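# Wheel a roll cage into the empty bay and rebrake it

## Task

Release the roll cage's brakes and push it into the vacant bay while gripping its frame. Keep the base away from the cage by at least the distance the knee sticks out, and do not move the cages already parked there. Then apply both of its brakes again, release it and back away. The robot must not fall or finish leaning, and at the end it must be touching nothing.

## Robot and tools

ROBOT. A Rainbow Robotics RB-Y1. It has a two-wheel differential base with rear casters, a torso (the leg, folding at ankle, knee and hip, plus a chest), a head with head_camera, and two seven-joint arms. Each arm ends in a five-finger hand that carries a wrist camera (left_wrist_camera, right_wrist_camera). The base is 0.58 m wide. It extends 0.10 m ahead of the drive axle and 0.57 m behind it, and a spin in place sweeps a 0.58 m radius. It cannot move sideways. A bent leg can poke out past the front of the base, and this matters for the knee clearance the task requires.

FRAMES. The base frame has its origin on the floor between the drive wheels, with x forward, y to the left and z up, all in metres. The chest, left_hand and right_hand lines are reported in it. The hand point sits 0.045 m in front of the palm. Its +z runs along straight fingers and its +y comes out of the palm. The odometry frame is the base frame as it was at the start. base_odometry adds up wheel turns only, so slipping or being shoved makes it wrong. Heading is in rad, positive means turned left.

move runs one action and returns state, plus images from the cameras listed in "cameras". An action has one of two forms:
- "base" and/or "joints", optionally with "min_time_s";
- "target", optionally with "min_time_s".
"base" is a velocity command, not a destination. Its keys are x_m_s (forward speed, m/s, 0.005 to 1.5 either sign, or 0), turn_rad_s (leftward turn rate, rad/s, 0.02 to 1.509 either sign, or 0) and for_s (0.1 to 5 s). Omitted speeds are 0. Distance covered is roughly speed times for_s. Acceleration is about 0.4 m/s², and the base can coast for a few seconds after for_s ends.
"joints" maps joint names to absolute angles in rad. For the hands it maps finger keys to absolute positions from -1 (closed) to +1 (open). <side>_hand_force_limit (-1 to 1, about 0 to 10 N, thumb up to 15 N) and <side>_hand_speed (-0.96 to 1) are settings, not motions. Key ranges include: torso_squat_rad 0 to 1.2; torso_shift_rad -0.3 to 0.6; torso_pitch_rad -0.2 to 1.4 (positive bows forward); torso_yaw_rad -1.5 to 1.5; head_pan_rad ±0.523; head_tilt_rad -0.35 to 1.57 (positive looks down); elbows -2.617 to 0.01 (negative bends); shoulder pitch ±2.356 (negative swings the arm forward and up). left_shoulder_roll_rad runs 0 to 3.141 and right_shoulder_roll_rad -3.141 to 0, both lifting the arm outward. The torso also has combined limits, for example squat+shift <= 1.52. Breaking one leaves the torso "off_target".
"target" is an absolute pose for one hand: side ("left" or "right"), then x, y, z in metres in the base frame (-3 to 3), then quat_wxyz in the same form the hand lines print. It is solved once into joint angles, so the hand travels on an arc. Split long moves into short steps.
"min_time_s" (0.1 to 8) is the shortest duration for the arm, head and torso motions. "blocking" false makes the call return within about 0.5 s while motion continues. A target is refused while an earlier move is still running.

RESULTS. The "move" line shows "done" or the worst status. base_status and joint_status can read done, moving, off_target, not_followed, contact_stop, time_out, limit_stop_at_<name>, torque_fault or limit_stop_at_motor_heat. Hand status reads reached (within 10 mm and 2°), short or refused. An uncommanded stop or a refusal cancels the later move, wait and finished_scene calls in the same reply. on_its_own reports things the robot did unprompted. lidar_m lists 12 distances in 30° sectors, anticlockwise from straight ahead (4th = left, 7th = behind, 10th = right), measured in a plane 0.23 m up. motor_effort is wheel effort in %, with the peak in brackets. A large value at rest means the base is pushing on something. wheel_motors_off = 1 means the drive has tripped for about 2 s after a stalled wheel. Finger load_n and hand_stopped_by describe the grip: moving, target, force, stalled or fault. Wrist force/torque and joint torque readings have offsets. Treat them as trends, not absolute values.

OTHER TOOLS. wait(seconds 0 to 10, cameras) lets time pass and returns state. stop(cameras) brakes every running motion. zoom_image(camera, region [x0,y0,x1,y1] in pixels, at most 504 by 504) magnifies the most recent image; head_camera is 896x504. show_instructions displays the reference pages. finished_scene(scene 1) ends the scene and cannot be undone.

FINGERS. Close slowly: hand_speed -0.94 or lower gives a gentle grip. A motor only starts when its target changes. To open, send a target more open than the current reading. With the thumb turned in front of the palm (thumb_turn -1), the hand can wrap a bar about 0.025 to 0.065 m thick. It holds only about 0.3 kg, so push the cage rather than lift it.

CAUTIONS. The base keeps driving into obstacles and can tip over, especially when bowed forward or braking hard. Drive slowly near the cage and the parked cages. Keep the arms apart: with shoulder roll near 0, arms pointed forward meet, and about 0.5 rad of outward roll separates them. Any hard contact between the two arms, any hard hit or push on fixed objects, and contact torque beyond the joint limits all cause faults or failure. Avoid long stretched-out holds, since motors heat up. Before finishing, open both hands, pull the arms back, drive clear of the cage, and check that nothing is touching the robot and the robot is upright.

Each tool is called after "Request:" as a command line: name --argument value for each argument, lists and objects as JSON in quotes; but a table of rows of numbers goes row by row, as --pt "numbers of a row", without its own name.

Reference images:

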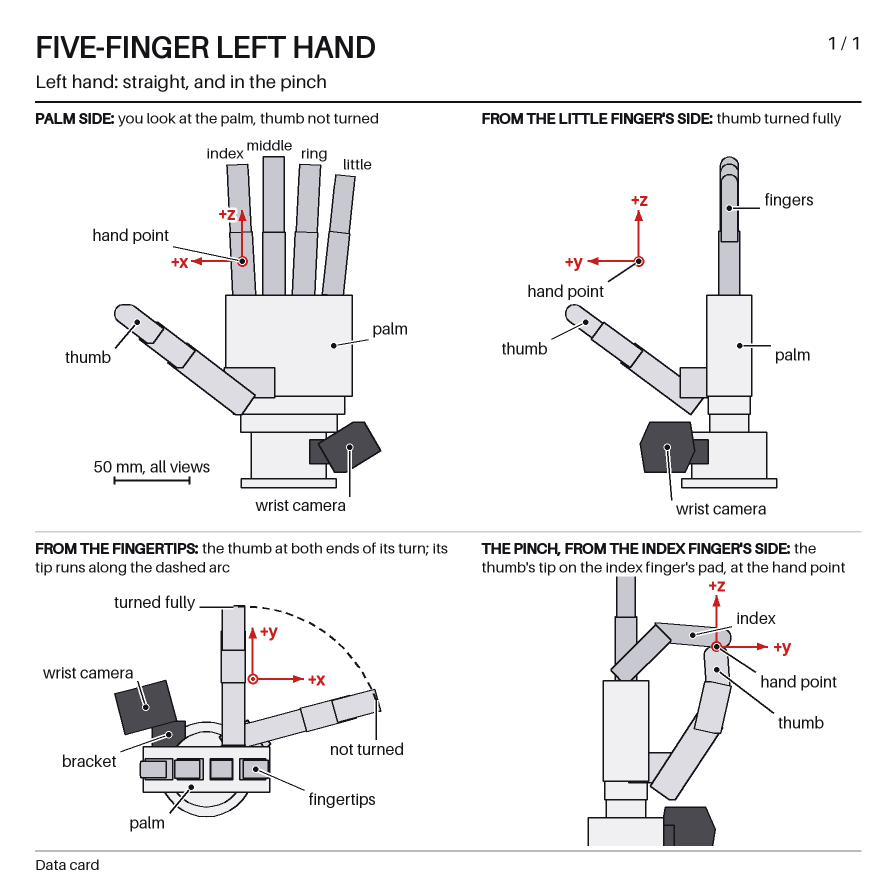

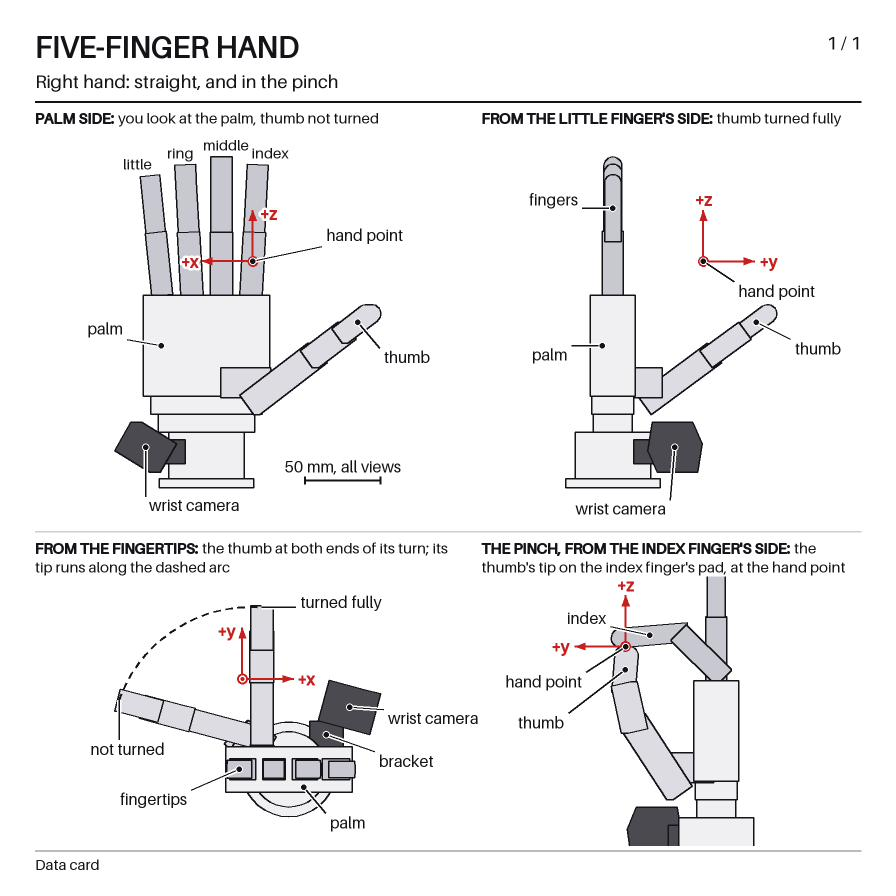

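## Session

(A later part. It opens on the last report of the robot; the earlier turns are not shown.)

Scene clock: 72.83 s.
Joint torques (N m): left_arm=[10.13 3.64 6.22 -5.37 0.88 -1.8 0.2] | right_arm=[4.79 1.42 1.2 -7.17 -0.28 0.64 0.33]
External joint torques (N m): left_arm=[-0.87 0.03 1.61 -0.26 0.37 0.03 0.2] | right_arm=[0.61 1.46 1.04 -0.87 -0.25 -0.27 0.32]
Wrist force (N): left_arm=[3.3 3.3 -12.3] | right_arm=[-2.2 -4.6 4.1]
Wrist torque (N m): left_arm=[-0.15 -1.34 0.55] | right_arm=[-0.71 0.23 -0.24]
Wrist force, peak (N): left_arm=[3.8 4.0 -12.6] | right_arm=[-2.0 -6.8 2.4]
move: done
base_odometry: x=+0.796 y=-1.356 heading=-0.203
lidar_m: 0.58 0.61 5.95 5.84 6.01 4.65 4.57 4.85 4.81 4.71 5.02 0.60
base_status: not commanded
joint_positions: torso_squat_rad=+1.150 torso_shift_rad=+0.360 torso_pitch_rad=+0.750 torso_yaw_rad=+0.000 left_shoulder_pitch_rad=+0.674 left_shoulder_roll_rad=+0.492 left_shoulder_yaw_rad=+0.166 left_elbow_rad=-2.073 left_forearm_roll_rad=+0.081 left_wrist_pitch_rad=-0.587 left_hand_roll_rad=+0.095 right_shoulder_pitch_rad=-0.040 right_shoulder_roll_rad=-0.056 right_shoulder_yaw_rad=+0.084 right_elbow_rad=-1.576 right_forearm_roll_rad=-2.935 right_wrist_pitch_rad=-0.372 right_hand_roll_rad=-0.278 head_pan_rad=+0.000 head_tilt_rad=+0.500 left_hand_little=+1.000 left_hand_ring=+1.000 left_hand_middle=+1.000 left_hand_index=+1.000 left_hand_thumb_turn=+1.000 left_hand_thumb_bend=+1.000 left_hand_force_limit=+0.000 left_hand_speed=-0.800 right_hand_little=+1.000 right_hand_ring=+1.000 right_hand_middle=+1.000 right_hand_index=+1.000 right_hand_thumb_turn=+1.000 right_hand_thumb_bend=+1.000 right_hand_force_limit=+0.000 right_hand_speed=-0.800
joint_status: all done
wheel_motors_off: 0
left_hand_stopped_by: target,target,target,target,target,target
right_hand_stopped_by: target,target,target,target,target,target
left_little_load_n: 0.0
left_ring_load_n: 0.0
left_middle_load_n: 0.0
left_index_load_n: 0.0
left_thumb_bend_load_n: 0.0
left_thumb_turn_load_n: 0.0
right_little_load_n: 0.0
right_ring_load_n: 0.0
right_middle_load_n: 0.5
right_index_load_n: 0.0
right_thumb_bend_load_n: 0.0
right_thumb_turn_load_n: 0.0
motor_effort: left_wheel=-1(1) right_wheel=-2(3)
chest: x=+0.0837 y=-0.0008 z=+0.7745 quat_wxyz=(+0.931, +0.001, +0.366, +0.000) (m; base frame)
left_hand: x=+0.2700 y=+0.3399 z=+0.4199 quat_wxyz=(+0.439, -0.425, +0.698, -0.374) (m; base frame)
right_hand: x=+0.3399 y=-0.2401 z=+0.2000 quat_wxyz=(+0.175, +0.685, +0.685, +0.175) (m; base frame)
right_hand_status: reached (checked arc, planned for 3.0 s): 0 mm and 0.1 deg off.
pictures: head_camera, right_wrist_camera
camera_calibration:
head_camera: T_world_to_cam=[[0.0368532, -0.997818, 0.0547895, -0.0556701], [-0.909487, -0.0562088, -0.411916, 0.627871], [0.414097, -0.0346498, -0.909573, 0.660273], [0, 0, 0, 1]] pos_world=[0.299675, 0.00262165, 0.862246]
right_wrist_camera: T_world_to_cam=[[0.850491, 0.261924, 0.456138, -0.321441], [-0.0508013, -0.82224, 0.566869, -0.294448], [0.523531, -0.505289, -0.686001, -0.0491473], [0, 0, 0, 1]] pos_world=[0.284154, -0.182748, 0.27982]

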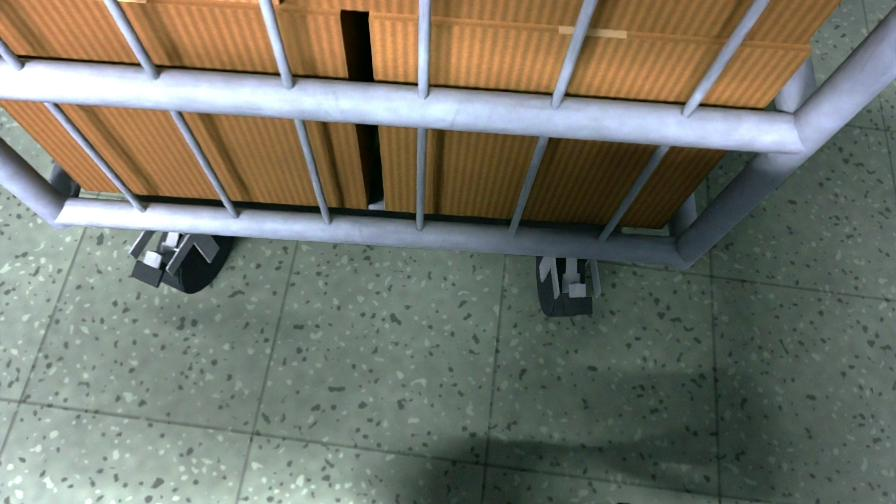

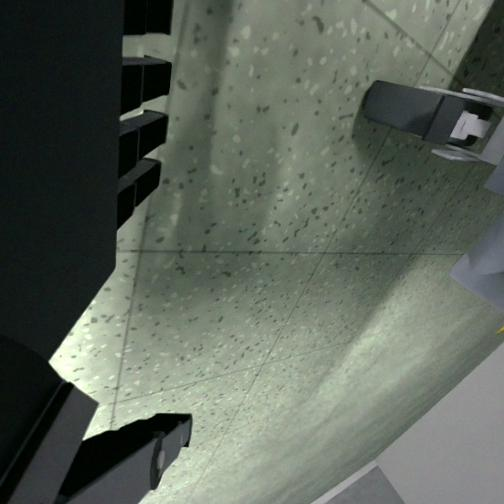

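Request:
move --base '{"x_m_s": 0.1, "for_s": 1.1}' --cameras '["all"]' --joints '{"right_hand_little": -0.8, "right_hand_ring": 0.1, "right_hand_middle": 0.1, "right_hand_index": 0.1, "head_tilt_rad": 0.3}'

Request:
zoom_image --camera "right_wrist_camera" --region '[340, 30, 504, 194]'

Scene clock: 76.67 s.
Joint torques (N m): left_arm=[9.82 3.22 5.8 -5.01 0.56 -1.75 0.27] | right_arm=[4.71 1.68 1.59 -6.83 -0.24 0.78 0.35]
External joint torques (N m): left_arm=[-1.18 -0.39 1.19 0.1 0.06 0.07 0.28] | right_arm=[0.53 1.72 1.43 -0.53 -0.2 -0.14 0.35]
Wrist force (N): left_arm=[3.7 3.5 -12.0] | right_arm=[-2.1 -4.8 4.4]
Wrist torque (N m): left_arm=[-0.15 -1.38 0.60] | right_arm=[-0.75 0.23 -0.25]
Wrist force, peak (N): left_arm=[4.0 3.5 -12.8] | right_arm=[-2.3 -4.9 4.3]
move: done
base_odometry: x=+0.903 y=-1.379 heading=-0.203
lidar_m: 0.47 0.50 5.93 5.83 6.18 4.77 4.67 4.98 4.81 4.73 5.03 0.49
base_status: done (sent for 1.1 of 1.1 s)
joint_positions: torso_squat_rad=+1.150 torso_shift_rad=+0.360 torso_pitch_rad=+0.750 torso_yaw_rad=+0.000 left_shoulder_pitch_rad=+0.674 left_shoulder_roll_rad=+0.492 left_shoulder_yaw_rad=+0.166 left_elbow_rad=-2.073 left_forearm_roll_rad=+0.081 left_wrist_pitch_rad=-0.587 left_hand_roll_rad=+0.095 right_shoulder_pitch_rad=-0.040 right_shoulder_roll_rad=-0.056 right_shoulder_yaw_rad=+0.084 right_elbow_rad=-1.576 right_forearm_roll_rad=-2.935 right_wrist_pitch_rad=-0.372 right_hand_roll_rad=-0.278 head_pan_rad=+0.000 head_tilt_rad=+0.300 left_hand_little=+1.000 left_hand_ring=+1.000 left_hand_middle=+1.000 left_hand_index=+1.000 left_hand_thumb_turn=+1.000 left_hand_thumb_bend=+1.000 left_hand_force_limit=+0.000 left_hand_speed=-0.800 right_hand_little=-0.800 right_hand_ring=+0.100 right_hand_middle=+0.100 right_hand_index=+0.100 right_hand_thumb_turn=+1.000 right_hand_thumb_bend=+1.000 right_hand_force_limit=+0.000 right_hand_speed=-0.800
joint_status: all done
wheel_motors_off: 0
left_hand_stopped_by: target,target,target,target,target,target
right_hand_stopped_by: target,target,target,target,target,target
left_little_load_n: 0.0
left_ring_load_n: 0.0
left_middle_load_n: 0.0
left_index_load_n: 0.0
left_thumb_bend_load_n: 0.0
left_thumb_turn_load_n: 0.0
right_little_load_n: 0.0
right_ring_load_n: 0.0
right_middle_load_n: 0.0
right_index_load_n: 0.0
right_thumb_bend_load_n: 0.0
right_thumb_turn_load_n: 0.0
motor_effort: left_wheel=-1(19) right_wheel=-1(20)
chest: x=+0.0837 y=-0.0008 z=+0.7745 quat_wxyz=(+0.930, +0.001, +0.366, +0.000) (m; base frame)
left_hand: x=+0.2700 y=+0.3399 z=+0.4199 quat_wxyz=(+0.439, -0.425, +0.698, -0.374) (m; base frame)
right_hand: x=+0.3399 y=-0.2401 z=+0.2000 quat_wxyz=(+0.175, +0.685, +0.685, +0.175) (m; base frame)
pictures: head_camera, left_wrist_camera, right_wrist_camera
camera_calibration:
head_camera: T_world_to_cam=[[0.0248714, -0.997827, 0.0610151, -0.0584541], [-0.809518, -0.0559142, -0.584426, 0.760591], [0.586568, -0.0348573, -0.80915, 0.528486], [0, 0, 0, 1]] pos_world=[0.307173, 0.00262227, 0.8757]
left_wrist_camera: T_world_to_cam=[[0.177142, -0.628945, 0.757, -0.14915], [-0.78169, -0.557248, -0.280064, 0.511765], [0.597981, -0.542128, -0.590352, 0.383829], [0, 0, 0, 1]] pos_world=[0.19694, 0.399457, 0.482827]
right_wrist_camera: T_world_to_cam=[[0.850486, 0.261854, 0.456186, -0.321466], [-0.0508739, -0.822262, 0.56683, -0.294421], [0.523531, -0.505289, -0.686001, -0.0491474], [0, 0, 0, 1]] pos_world=[0.284155, -0.182748, 0.27982]

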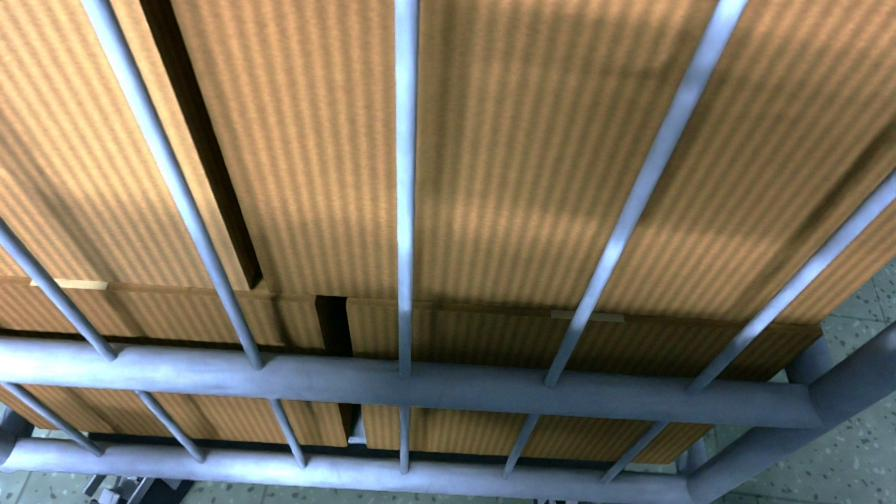

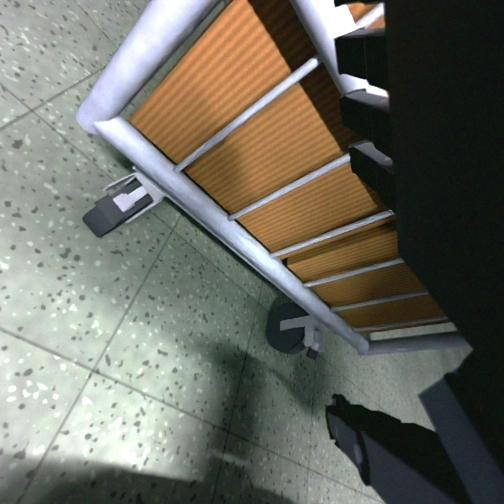

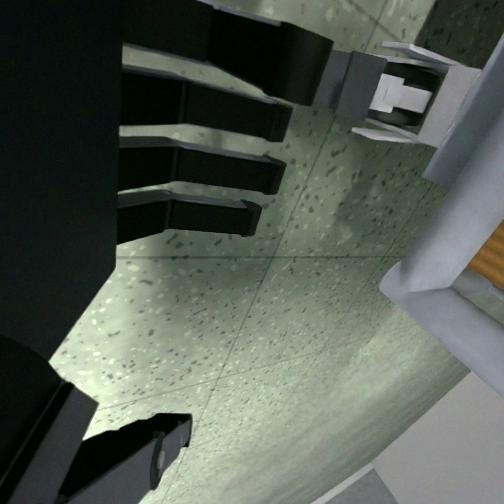

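Scaled by 3.073 from the camera's 504x504 image, which has a finer 720x720 frame.

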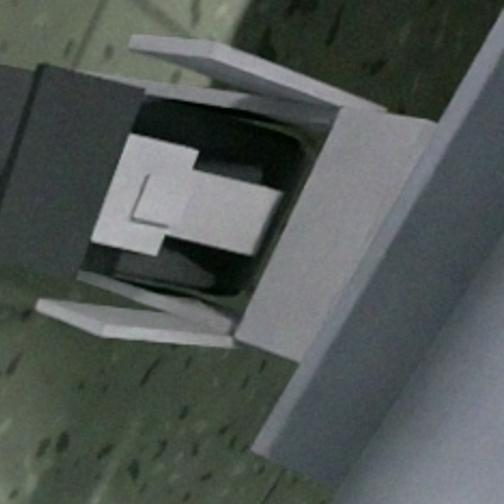

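Request:
move --target '{"side": "right", "x": 0.34, "y": -0.205, "z": 0.10, "quat_wxyz": [0.1749, 0.6852, 0.6852, 0.1749]}' --min_time_s 2 --cameras '["right_wrist_camera"]'

Request:
move --joints '{"head_tilt_rad": 0.7}' --cameras '["head_camera", "left_wrist_camera"]'

Scene clock: 79.13 s.
Joint torques (N m): left_arm=[9.73 3.62 5.85 -5.06 0.66 -1.8 0.2] | right_arm=[0.64 2.82 1.92 -2.45 0.08 -0.35 0.01]
External joint torques (N m): left_arm=[-1.27 0.02 1.24 0.05 0.16 0.03 0.2] | right_arm=[-0.1 1.6 1.55 0.73 -0.12 0.02 0.01]
Wrist force (N): left_arm=[3.4 3.6 -11.9] | right_arm=[-2.0 -4.3 4.4]
Wrist torque (N m): left_arm=[-0.13 -1.35 0.58] | right_arm=[-0.68 0.19 -0.36]
Wrist force, peak (N): left_arm=[3.5 3.8 -12.4] | right_arm=[-2.1 -4.9 4.6]
move: done
base_odometry: x=+0.903 y=-1.379 heading=-0.203
lidar_m: 0.47 0.49 5.94 5.83 6.19 4.76 4.68 4.97 4.81 4.73 5.03 0.49
base_status: not commanded
joint_positions: torso_squat_rad=+1.150 torso_shift_rad=+0.360 torso_pitch_rad=+0.750 torso_yaw_rad=+0.000 left_shoulder_pitch_rad=+0.674 left_shoulder_roll_rad=+0.492 left_shoulder_yaw_rad=+0.166 left_elbow_rad=-2.073 left_forearm_roll_rad=+0.081 left_wrist_pitch_rad=-0.587 left_hand_roll_rad=+0.095 right_shoulder_pitch_rad=-0.466 right_shoulder_roll_rad=-0.050 right_shoulder_yaw_rad=+0.140 right_elbow_rad=-0.748 right_forearm_roll_rad=-1.455 right_wrist_pitch_rad=-0.200 right_hand_roll_rad=-1.908 head_pan_rad=+0.000 head_tilt_rad=+0.300 left_hand_little=+1.000 left_hand_ring=+1.000 left_hand_middle=+1.000 left_hand_index=+1.000 left_hand_thumb_turn=+1.000 left_hand_thumb_bend=+1.000 left_hand_force_limit=+0.000 left_hand_speed=-0.800 right_hand_little=-0.800 right_hand_ring=+0.100 right_hand_middle=+0.100 right_hand_index=+0.100 right_hand_thumb_turn=+1.000 right_hand_thumb_bend=+1.000 right_hand_force_limit=+0.000 right_hand_speed=-0.800
joint_status: all done
wheel_motors_off: 0
left_hand_stopped_by: target,target,target,target,target,target
right_hand_stopped_by: target,target,target,target,target,target
left_little_load_n: 0.0
left_ring_load_n: 0.0
left_middle_load_n: 0.0
left_index_load_n: 0.0
left_thumb_bend_load_n: 0.0
left_thumb_turn_load_n: -0.5
right_little_load_n: 0.0
right_ring_load_n: 0.0
right_middle_load_n: 0.0
right_index_load_n: 0.0
right_thumb_bend_load_n: 0.0
right_thumb_turn_load_n: 0.0
motor_effort: left_wheel=-1(2) right_wheel=-1(2)
chest: x=+0.0837 y=-0.0008 z=+0.7745 quat_wxyz=(+0.930, +0.001, +0.366, +0.000) (m; base frame)
left_hand: x=+0.2700 y=+0.3399 z=+0.4199 quat_wxyz=(+0.439, -0.425, +0.698, -0.374) (m; base frame)
right_hand: x=+0.3403 y=-0.2054 z=+0.1005 quat_wxyz=(+0.170, +0.686, +0.686, +0.170) (m; base frame)
right_hand_status: reached (checked arc, planned for 2.0 s): 1 mm and 0.9 deg off.
pictures: right_wrist_camera
camera_calibration:
right_wrist_camera: T_world_to_cam=[[0.857535, 0.26142, 0.443051, -0.286628], [-0.0420074, -0.822791, 0.56679, -0.212618], [0.512708, -0.504654, -0.69459, -0.0953912], [0, 0, 0, 1]] pos_world=[0.28577, -0.148149, 0.181243]

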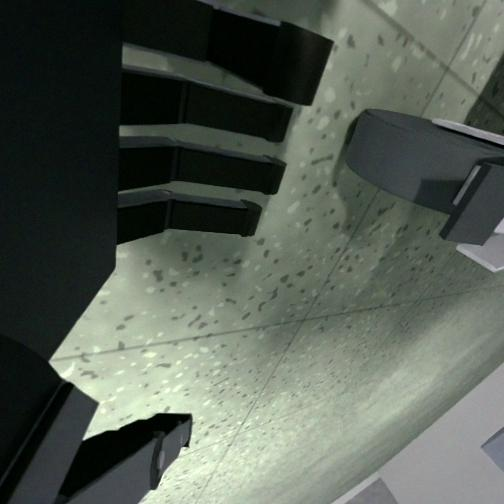

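Scene clock: 80.07 s.
Joint torques (N m): left_arm=[9.9 3.21 6.12 -5.03 0.63 -1.67 0.07] | right_arm=[0.91 2.72 2.33 -2.3 0.04 -0.37 -0.04]
External joint torques (N m): left_arm=[-1.1 -0.39 1.51 0.08 0.13 0.16 0.07] | right_arm=[0.18 1.5 1.97 0.88 -0.16 0 -0.05]
Wrist force (N): left_arm=[3.4 3.4 -12.5] | right_arm=[-2.0 -4.6 4.2]
Wrist torque (N m): left_arm=[-0.14 -1.37 0.56] | right_arm=[-0.72 0.20 -0.40]
Wrist force, peak (N): left_arm=[3.5 3.8 -12.5] | right_arm=[-2.3 -4.5 4.4]
move: done
base_odometry: x=+0.903 y=-1.379 heading=-0.203
lidar_m: 0.47 0.49 5.94 5.84 6.17 4.77 4.67 4.96 4.81 4.72 5.03 0.49
base_status: not commanded
joint_positions: torso_squat_rad=+1.150 torso_shift_rad=+0.360 torso_pitch_rad=+0.750 torso_yaw_rad=+0.000 left_shoulder_pitch_rad=+0.674 left_shoulder_roll_rad=+0.492 left_shoulder_yaw_rad=+0.166 left_elbow_rad=-2.073 left_forearm_roll_rad=+0.081 left_wrist_pitch_rad=-0.587 left_hand_roll_rad=+0.095 right_shoulder_pitch_rad=-0.466 right_shoulder_roll_rad=-0.050 right_shoulder_yaw_rad=+0.140 right_elbow_rad=-0.748 right_forearm_roll_rad=-1.455 right_wrist_pitch_rad=-0.200 right_hand_roll_rad=-1.908 head_pan_rad=+0.000 head_tilt_rad=+0.700 left_hand_little=+1.000 left_hand_ring=+1.000 left_hand_middle=+1.000 left_hand_index=+1.000 left_hand_thumb_turn=+1.000 left_hand_thumb_bend=+1.000 left_hand_force_limit=+0.000 left_hand_speed=-0.800 right_hand_little=-0.800 right_hand_ring=+0.100 right_hand_middle=+0.100 right_hand_index=+0.100 right_hand_thumb_turn=+1.000 right_hand_thumb_bend=+1.000 right_hand_force_limit=+0.000 right_hand_speed=-0.800
joint_status: all done
wheel_motors_off: 0
left_hand_stopped_by: target,target,target,target,target,target
right_hand_stopped_by: target,target,target,target,target,target
left_little_load_n: 0.0
left_ring_load_n: 0.0
left_middle_load_n: 0.0
left_index_load_n: 0.0
left_thumb_bend_load_n: 0.0
left_thumb_turn_load_n: -0.5
right_little_load_n: 0.0
right_ring_load_n: 0.0
right_middle_load_n: 0.0
right_index_load_n: 0.0
right_thumb_bend_load_n: 0.0
right_thumb_turn_load_n: 0.0
motor_effort: left_wheel=-1(1) right_wheel=-1(2)
chest: x=+0.0837 y=-0.0008 z=+0.7745 quat_wxyz=(+0.930, +0.001, +0.366, +0.000) (m; base frame)
left_hand: x=+0.2700 y=+0.3399 z=+0.4199 quat_wxyz=(+0.439, -0.425, +0.698, -0.374) (m; base frame)
right_hand: x=+0.3403 y=-0.2054 z=+0.1005 quat_wxyz=(+0.170, +0.686, +0.686, +0.170) (m; base frame)
pictures: head_camera, left_wrist_camera
camera_calibration:
head_camera: T_world_to_cam=[[0.0472566, -0.997817, 0.046125, -0.0503039], [-0.973168, -0.056401, -0.223074, 0.471869], [0.225189, -0.0343457, -0.97371, 0.762896], [0, 0, 0, 1]] pos_world=[0.289789, 0.00262194, 0.850421]
left_wrist_camera: T_world_to_cam=[[0.177142, -0.628945, 0.757, -0.14915], [-0.78169, -0.557248, -0.280064, 0.511765], [0.597981, -0.542128, -0.590352, 0.383829], [0, 0, 0, 1]] pos_world=[0.19694, 0.399457, 0.482827]

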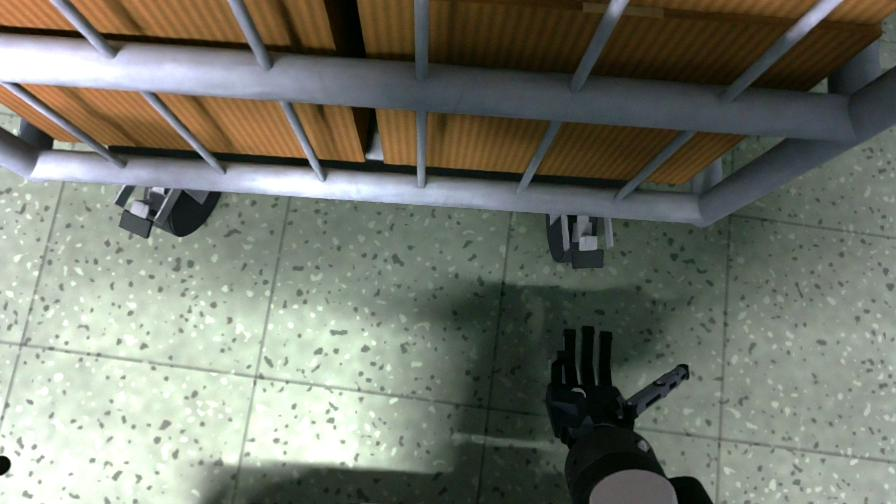

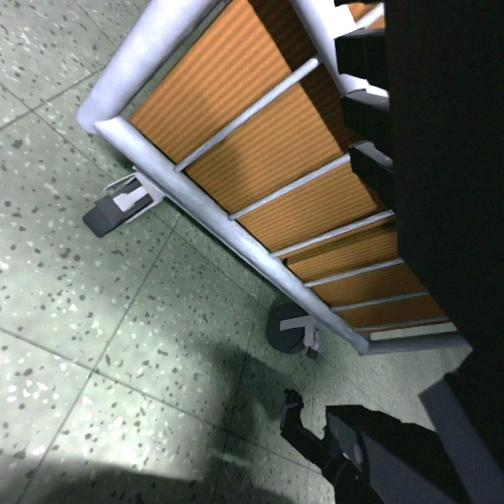

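Request:
move --target '{"side": "right", "x": 0.395, "y": -0.20, "z": 0.095, "quat_wxyz": [0.1749, 0.6852, 0.6852, 0.1749]}' --min_time_s 2 --cameras '["head_camera", "left_wrist_camera", "right_wrist_camera"]'

Request:
zoom_image --camera "left_wrist_camera" --region '[250, 280, 390, 420]'

Request:
zoom_image --camera "head_camera" --region '[520, 190, 680, 350]'

Scene clock: 82.57 s.
Joint torques (N m): left_arm=[9.81 3.39 5.9 -5.05 0.68 -1.74 0.15] | right_arm=[-3.82 -0.46 -1.35 -2.16 -0.32 -0.2 -0.43]
External joint torques (N m): left_arm=[-1.19 -0.21 1.29 0.06 0.18 0.08 0.15] | right_arm=[-1.18 -1.45 -1.57 1.05 -0.51 0.17 -0.43]
Wrist force (N): left_arm=[3.6 3.4 -12.2] | right_arm=[-2.1 -4.6 4.2]
Wrist torque (N m): left_arm=[-0.15 -1.39 0.58] | right_arm=[-0.72 0.21 -0.38]
Wrist force, peak (N): left_arm=[3.4 3.6 -12.5] | right_arm=[-2.1 -4.9 4.5]
move: done
base_odometry: x=+0.903 y=-1.379 heading=-0.203
lidar_m: 0.47 0.49 5.93 5.83 6.18 4.76 4.68 4.97 4.81 4.73 5.03 0.49
base_status: not commanded
joint_positions: torso_squat_rad=+1.150 torso_shift_rad=+0.360 torso_pitch_rad=+0.750 torso_yaw_rad=+0.000 left_shoulder_pitch_rad=+0.674 left_shoulder_roll_rad=+0.492 left_shoulder_yaw_rad=+0.166 left_elbow_rad=-2.073 left_forearm_roll_rad=+0.081 left_wrist_pitch_rad=-0.587 left_hand_roll_rad=+0.095 right_shoulder_pitch_rad=-0.667 right_shoulder_roll_rad=-0.058 right_shoulder_yaw_rad=+0.106 right_elbow_rad=-0.561 right_forearm_roll_rad=-1.489 right_wrist_pitch_rad=-0.190 right_hand_roll_rad=-1.912 head_pan_rad=+0.000 head_tilt_rad=+0.700 left_hand_little=+1.000 left_hand_ring=+1.000 left_hand_middle=+1.000 left_hand_index=+1.000 left_hand_thumb_turn=+1.000 left_hand_thumb_bend=+1.000 left_hand_force_limit=+0.000 left_hand_speed=-0.800 right_hand_little=-0.800 right_hand_ring=+0.100 right_hand_middle=+0.100 right_hand_index=+0.100 right_hand_thumb_turn=+1.000 right_hand_thumb_bend=+1.000 right_hand_force_limit=+0.000 right_hand_speed=-0.800
joint_status: all done
wheel_motors_off: 0
left_hand_stopped_by: target,target,target,target,target,target
right_hand_stopped_by: target,target,target,target,target,target
left_little_load_n: 0.0
left_ring_load_n: 0.0
left_middle_load_n: 0.0
left_index_load_n: 0.0
left_thumb_bend_load_n: 0.0
left_thumb_turn_load_n: -0.5
right_little_load_n: 0.0
right_ring_load_n: 0.0
right_middle_load_n: 0.0
right_index_load_n: 0.0
right_thumb_bend_load_n: 0.0
right_thumb_turn_load_n: 0.0
motor_effort: left_wheel=+0(2) right_wheel=-2(2)
chest: x=+0.0837 y=-0.0008 z=+0.7745 quat_wxyz=(+0.930, +0.001, +0.366, +0.000) (m; base frame)
left_hand: x=+0.2700 y=+0.3399 z=+0.4199 quat_wxyz=(+0.439, -0.425, +0.698, -0.374) (m; base frame)
right_hand: x=+0.3949 y=-0.1999 z=+0.0957 quat_wxyz=(+0.170, +0.686, +0.686, +0.171) (m; base frame)
right_hand_status: reached (checked arc, planned for 2.0 s): 1 mm and 0.7 deg off.
pictures: head_camera, left_wrist_camera, right_wrist_camera
camera_calibration:
head_camera: T_world_to_cam=[[0.0472566, -0.997817, 0.046125, -0.0503039], [-0.973168, -0.056401, -0.223074, 0.471869], [0.225189, -0.0343457, -0.97371, 0.762896], [0, 0, 0, 1]] pos_world=[0.289789, 0.00262194, 0.850421]
left_wrist_camera: T_world_to_cam=[[0.177142, -0.628945, 0.757, -0.14915], [-0.78169, -0.557248, -0.280064, 0.511765], [0.597981, -0.542128, -0.590352, 0.383829], [0, 0, 0, 1]] pos_world=[0.19694, 0.399457, 0.482827]
right_wrist_camera: T_world_to_cam=[[0.85619, 0.261889, 0.445369, -0.332381], [-0.0424579, -0.823433, 0.565823, -0.202967], [0.514914, -0.503361, -0.693895, -0.124685], [0, 0, 0, 1]] pos_world=[0.340165, -0.142844, 0.176357]

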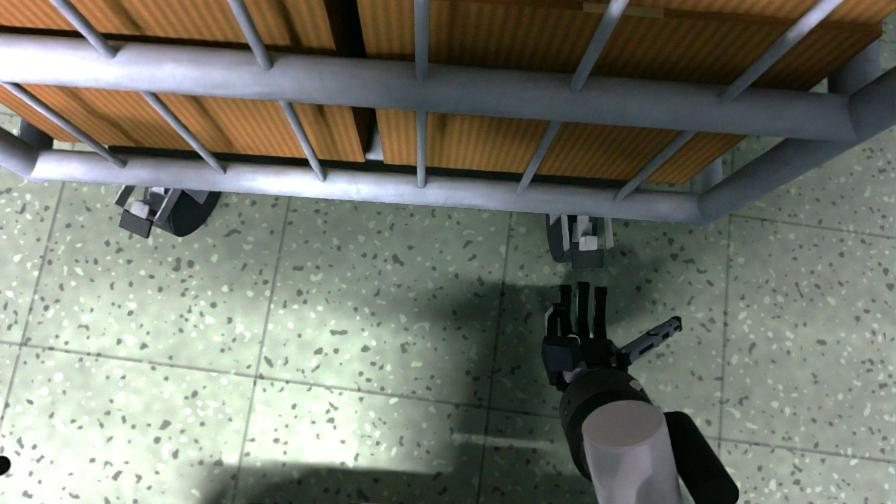

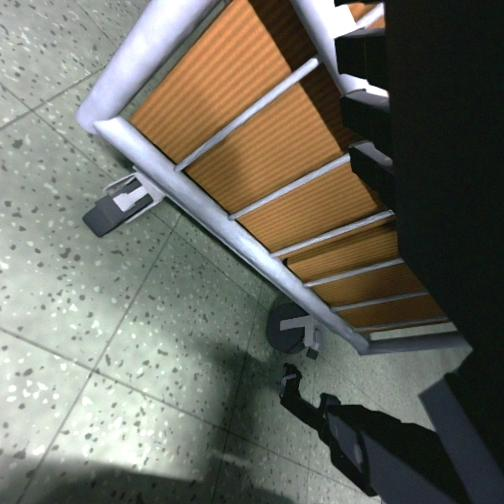

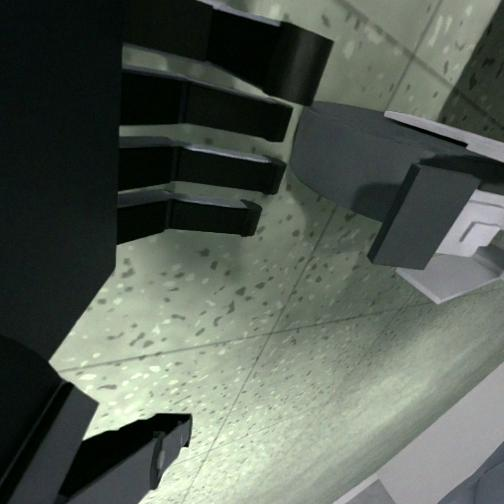

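Scaled by 3.600 from the camera's 504x504 image, which has a finer 720x720 frame.

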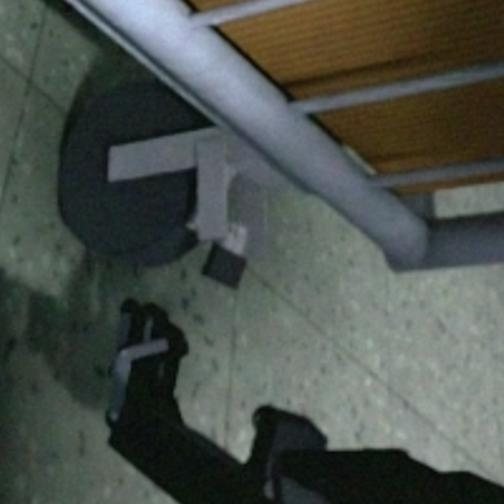

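Scaled by 3.150 from the camera's 896x504 image, which has a finer 1280x720 frame.

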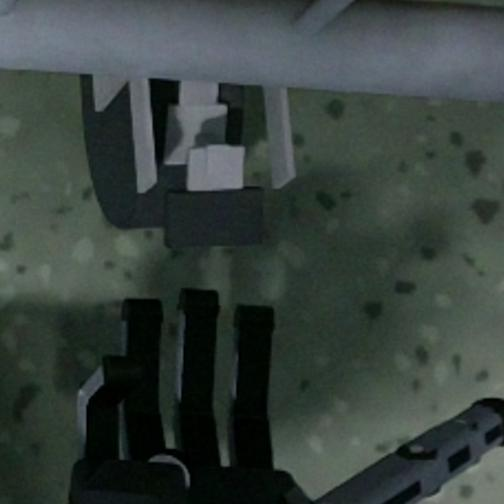

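Request:
move --target '{"side": "right", "x": 0.424, "y": -0.198, "z": 0.095, "quat_wxyz": [0.1749, 0.6852, 0.6852, 0.1749]}' --min_time_s 1.5 --cameras '["head_camera", "left_wrist_camera", "right_wrist_camera"]'

Request:
zoom_image --camera "left_wrist_camera" --region '[250, 280, 390, 420]'

Request:
zoom_image --camera "head_camera" --region '[520, 190, 680, 350]'

Scene clock: 84.67 s.
Joint torques (N m): left_arm=[9.59 3.33 5.95 -5.03 0.68 -1.72 0.16] | right_arm=[-6.16 -2.46 0.87 -3.36 0.42 -0.87 -0.48]
External joint torques (N m): left_arm=[-1.4 -0.27 1.34 0.08 0.18 0.1 0.16] | right_arm=[-1.56 -3.06 0.75 -0.27 0.23 -0.44 -0.49]
Wrist force (N): left_arm=[3.4 3.8 -12.4] | right_arm=[-0.5 -7.1 1.7]
Wrist torque (N m): left_arm=[-0.07 -1.35 0.55] | right_arm=[-0.59 0.33 -0.45]
Wrist force, peak (N): left_arm=[3.4 3.8 -12.4] | right_arm=[-0.6 -7.6 1.7]
move: done
base_odometry: x=+0.903 y=-1.379 heading=-0.203
lidar_m: 0.47 0.49 5.94 5.83 6.18 4.75 4.67 4.97 4.81 4.72 5.02 0.49
base_status: not commanded
joint_positions: torso_squat_rad=+1.150 torso_shift_rad=+0.360 torso_pitch_rad=+0.750 torso_yaw_rad=+0.000 left_shoulder_pitch_rad=+0.674 left_shoulder_roll_rad=+0.492 left_shoulder_yaw_rad=+0.166 left_elbow_rad=-2.073 left_forearm_roll_rad=+0.081 left_wrist_pitch_rad=-0.587 left_hand_roll_rad=+0.095 right_shoulder_pitch_rad=-0.789 right_shoulder_roll_rad=-0.071 right_shoulder_yaw_rad=+0.117 right_elbow_rad=-0.430 right_forearm_roll_rad=-1.478 right_wrist_pitch_rad=-0.186 right_hand_roll_rad=-1.977 head_pan_rad=+0.000 head_tilt_rad=+0.700 left_hand_little=+1.000 left_hand_ring=+1.000 left_hand_middle=+1.000 left_hand_index=+1.000 left_hand_thumb_turn=+1.000 left_hand_thumb_bend=+1.000 left_hand_force_limit=+0.000 left_hand_speed=-0.800 right_hand_little=-0.800 right_hand_ring=+0.100 right_hand_middle=+0.100 right_hand_index=+0.100 right_hand_thumb_turn=+1.000 right_hand_thumb_bend=+1.000 right_hand_force_limit=+0.000 right_hand_speed=-0.800
joint_status: all done
wheel_motors_off: 0
left_hand_stopped_by: target,target,target,target,target,target
right_hand_stopped_by: target,target,target,target,target,target
left_little_load_n: 0.0
left_ring_load_n: 0.0
left_middle_load_n: 0.0
left_index_load_n: 0.0
left_thumb_bend_load_n: 0.0
left_thumb_turn_load_n: 0.0
right_little_load_n: 0.0
right_ring_load_n: 0.5
right_middle_load_n: -1.0
right_index_load_n: 0.5
right_thumb_bend_load_n: 0.0
right_thumb_turn_load_n: 0.0
motor_effort: left_wheel=-2(2) right_wheel=-1(2)
chest: x=+0.0837 y=-0.0008 z=+0.7745 quat_wxyz=(+0.930, +0.001, +0.366, +0.000) (m; base frame)
left_hand: x=+0.2700 y=+0.3399 z=+0.4199 quat_wxyz=(+0.439, -0.425, +0.698, -0.374) (m; base frame)
right_hand: x=+0.4234 y=-0.1978 z=+0.0954 quat_wxyz=(+0.168, +0.687, +0.687, +0.170) (m; base frame)
right_hand_status: reached (checked arc, planned for 1.5 s): 1 mm and 1.0 deg off.
pictures: head_camera, left_wrist_camera, right_wrist_camera
camera_calibration:
head_camera: T_world_to_cam=[[0.0472566, -0.997817, 0.046125, -0.0503039], [-0.973168, -0.056401, -0.223074, 0.471869], [0.225189, -0.0343457, -0.97371, 0.762896], [0, 0, 0, 1]] pos_world=[0.289789, 0.00262194, 0.850421]
left_wrist_camera: T_world_to_cam=[[0.177142, -0.628945, 0.757, -0.14915], [-0.78169, -0.557248, -0.280064, 0.511765], [0.597981, -0.542128, -0.590352, 0.383829], [0, 0, 0, 1]] pos_world=[0.19694, 0.399457, 0.482827]
right_wrist_camera: T_world_to_cam=[[0.858021, 0.260963, 0.442378, -0.357967], [-0.0403513, -0.824392, 0.56458, -0.200835], [0.512027, -0.502272, -0.696815, -0.136771], [0, 0, 0, 1]] pos_world=[0.36907, -0.140847, 0.17644]

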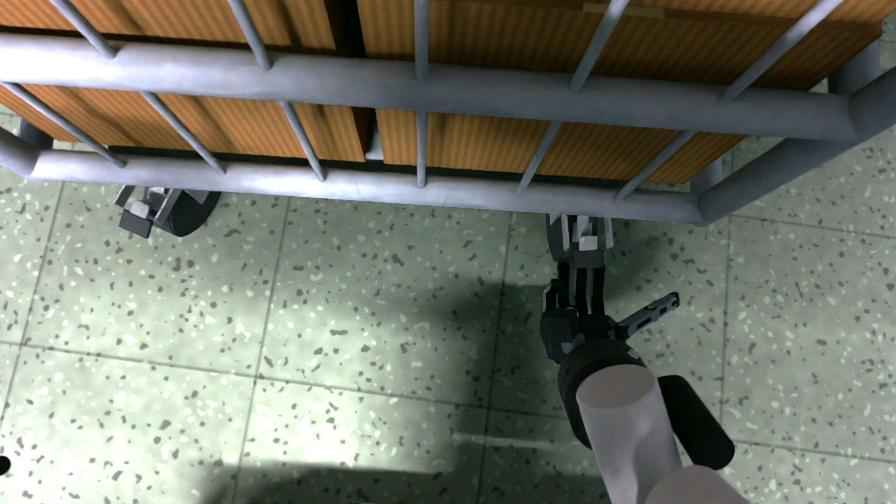

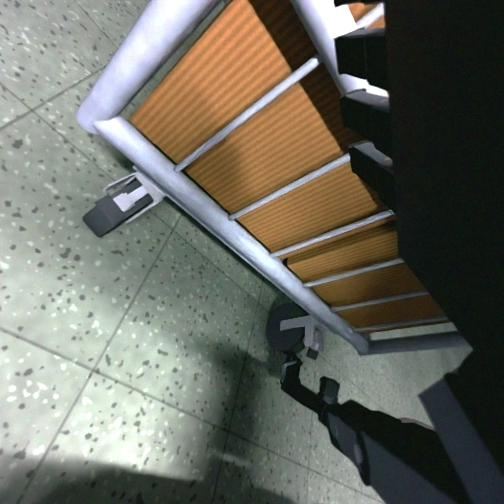

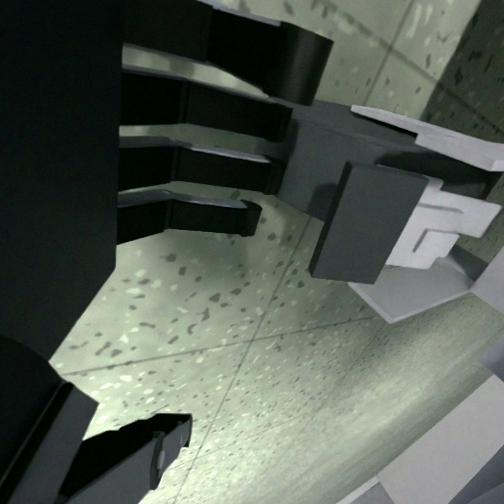

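Scaled by 3.600 from the camera's 504x504 image, which has a finer 720x720 frame.

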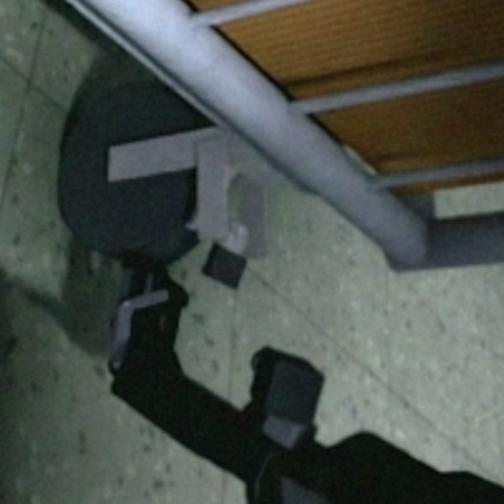

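Scaled by 3.150 from the camera's 896x504 image, which has a finer 1280x720 frame.

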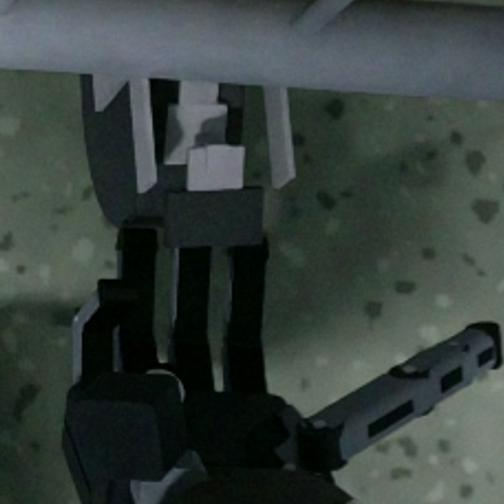

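Request:
move --target '{"side": "right", "x": 0.424, "y": -0.200, "z": 0.125, "quat_wxyz": [0.1749, 0.6852, 0.6852, 0.1749]}' --min_time_s 1.5 --cameras '["head_camera", "left_wrist_camera", "right_wrist_camera"]'

Request:
zoom_image --camera "left_wrist_camera" --region '[250, 280, 390, 420]'

Request:
zoom_image --camera "head_camera" --region '[520, 190, 680, 350]'

Scene clock: 86.70 s.
Joint torques (N m): left_arm=[9.68 3.61 6.14 -4.93 0.64 -1.84 0.22] | right_arm=[-2.23 -0.14 2.04 -5.88 0.05 0.13 0.18]
External joint torques (N m): left_arm=[-1.32 0.01 1.54 0.18 0.14 -0.02 0.22] | right_arm=[0.37 -0.95 1.86 -0.97 -0.12 -0.3 0.18]
Wrist force (N): left_arm=[3.5 3.5 -12.2] | right_arm=[-2.4 -4.7 4.3]
Wrist torque (N m): left_arm=[-0.12 -1.38 0.57] | right_arm=[-0.73 0.26 -0.29]
Wrist force, peak (N): left_arm=[3.7 3.8 -12.5] | right_arm=[-3.5 -9.5 1.6]
move: done
base_odometry: x=+0.903 y=-1.379 heading=-0.203
lidar_m: 0.47 0.49 5.94 5.83 6.18 4.76 4.68 4.96 4.81 4.73 5.02 0.49
base_status: not commanded
joint_positions: torso_squat_rad=+1.150 torso_shift_rad=+0.360 torso_pitch_rad=+0.750 torso_yaw_rad=+0.000 left_shoulder_pitch_rad=+0.674 left_shoulder_roll_rad=+0.492 left_shoulder_yaw_rad=+0.166 left_elbow_rad=-2.073 left_forearm_roll_rad=+0.081 left_wrist_pitch_rad=-0.587 left_hand_roll_rad=+0.095 right_shoulder_pitch_rad=-0.568 right_shoulder_roll_rad=-0.089 right_shoulder_yaw_rad=+0.154 right_elbow_rad=-0.877 right_forearm_roll_rad=-2.331 right_wrist_pitch_rad=-0.272 right_hand_roll_rad=-1.075 head_pan_rad=+0.000 head_tilt_rad=+0.700 left_hand_little=+1.000 left_hand_ring=+1.000 left_hand_middle=+1.000 left_hand_index=+1.000 left_hand_thumb_turn=+1.000 left_hand_thumb_bend=+1.000 left_hand_force_limit=+0.000 left_hand_speed=-0.800 right_hand_little=-0.800 right_hand_ring=+0.100 right_hand_middle=+0.100 right_hand_index=+0.100 right_hand_thumb_turn=+1.000 right_hand_thumb_bend=+1.000 right_hand_force_limit=+0.000 right_hand_speed=-0.800
joint_status: all done
wheel_motors_off: 0
left_hand_stopped_by: target,target,target,target,target,target
right_hand_stopped_by: target,target,target,target,target,target
left_little_load_n: 0.0
left_ring_load_n: 0.0
left_middle_load_n: 0.0
left_index_load_n: 0.0
left_thumb_bend_load_n: 0.5
left_thumb_turn_load_n: 0.0
right_little_load_n: 0.0
right_ring_load_n: 0.0
right_middle_load_n: 0.0
right_index_load_n: 0.5
right_thumb_bend_load_n: 0.0
right_thumb_turn_load_n: 0.0
motor_effort: left_wheel=-1(2) right_wheel=-1(2)
chest: x=+0.0837 y=-0.0008 z=+0.7745 quat_wxyz=(+0.930, +0.001, +0.366, +0.000) (m; base frame)
left_hand: x=+0.2700 y=+0.3399 z=+0.4199 quat_wxyz=(+0.439, -0.425, +0.698, -0.374) (m; base frame)
right_hand: x=+0.4233 y=-0.1995 z=+0.1244 quat_wxyz=(+0.178, +0.685, +0.684, +0.176) (m; base frame)
right_hand_status: reached (checked arc, planned for 1.5 s): 1 mm and 0.4 deg off.
pictures: head_camera, left_wrist_camera, right_wrist_camera
camera_calibration:
head_camera: T_world_to_cam=[[0.0472566, -0.997817, 0.046125, -0.0503039], [-0.973168, -0.056401, -0.223074, 0.471869], [0.225189, -0.0343457, -0.97371, 0.762896], [0, 0, 0, 1]] pos_world=[0.289789, 0.00262194, 0.850421]
left_wrist_camera: T_world_to_cam=[[0.177142, -0.628945, 0.757, -0.14915], [-0.78169, -0.557248, -0.280064, 0.511765], [0.597981, -0.542128, -0.590352, 0.383829], [0, 0, 0, 1]] pos_world=[0.19694, 0.399457, 0.482827]
right_wrist_camera: T_world_to_cam=[[0.847988, 0.261064, 0.461262, -0.368393], [-0.0557104, -0.821555, 0.567401, -0.211828], [0.52708, -0.506846, -0.682125, -0.126469], [0, 0, 0, 1]] pos_world=[0.367251, -0.141955, 0.20385]

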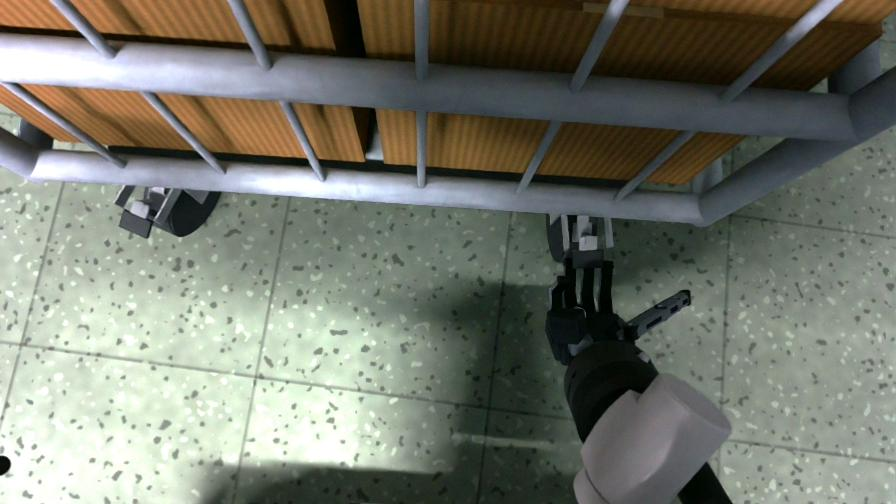

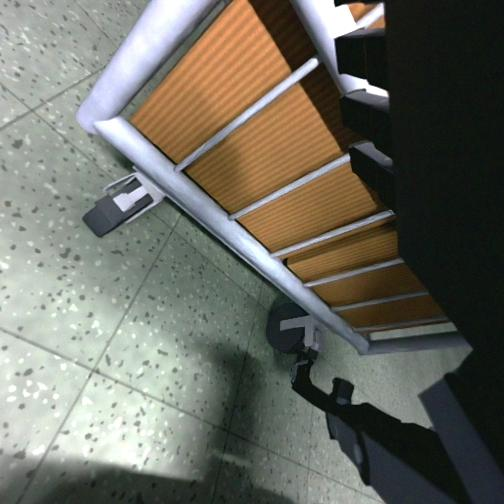

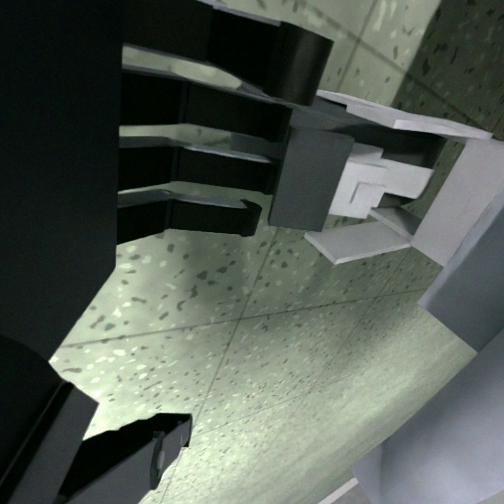

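Scaled by 3.600 from the camera's 504x504 image, which has a finer 720x720 frame.

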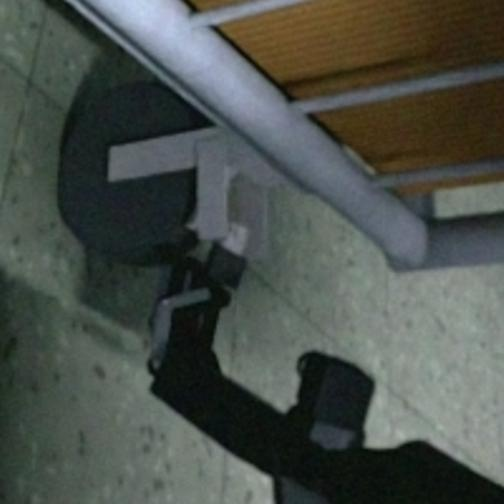

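Scaled by 3.150 from the camera's 896x504 image, which has a finer 1280x720 frame.

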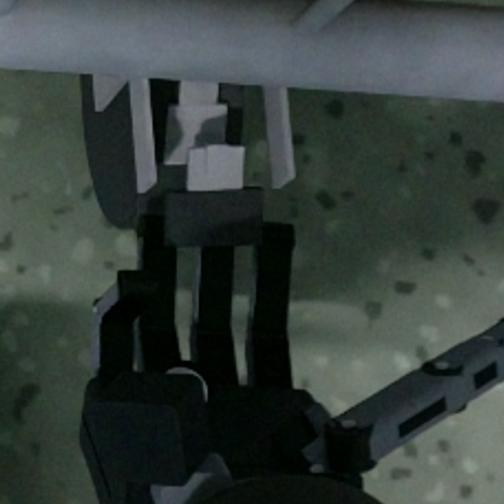

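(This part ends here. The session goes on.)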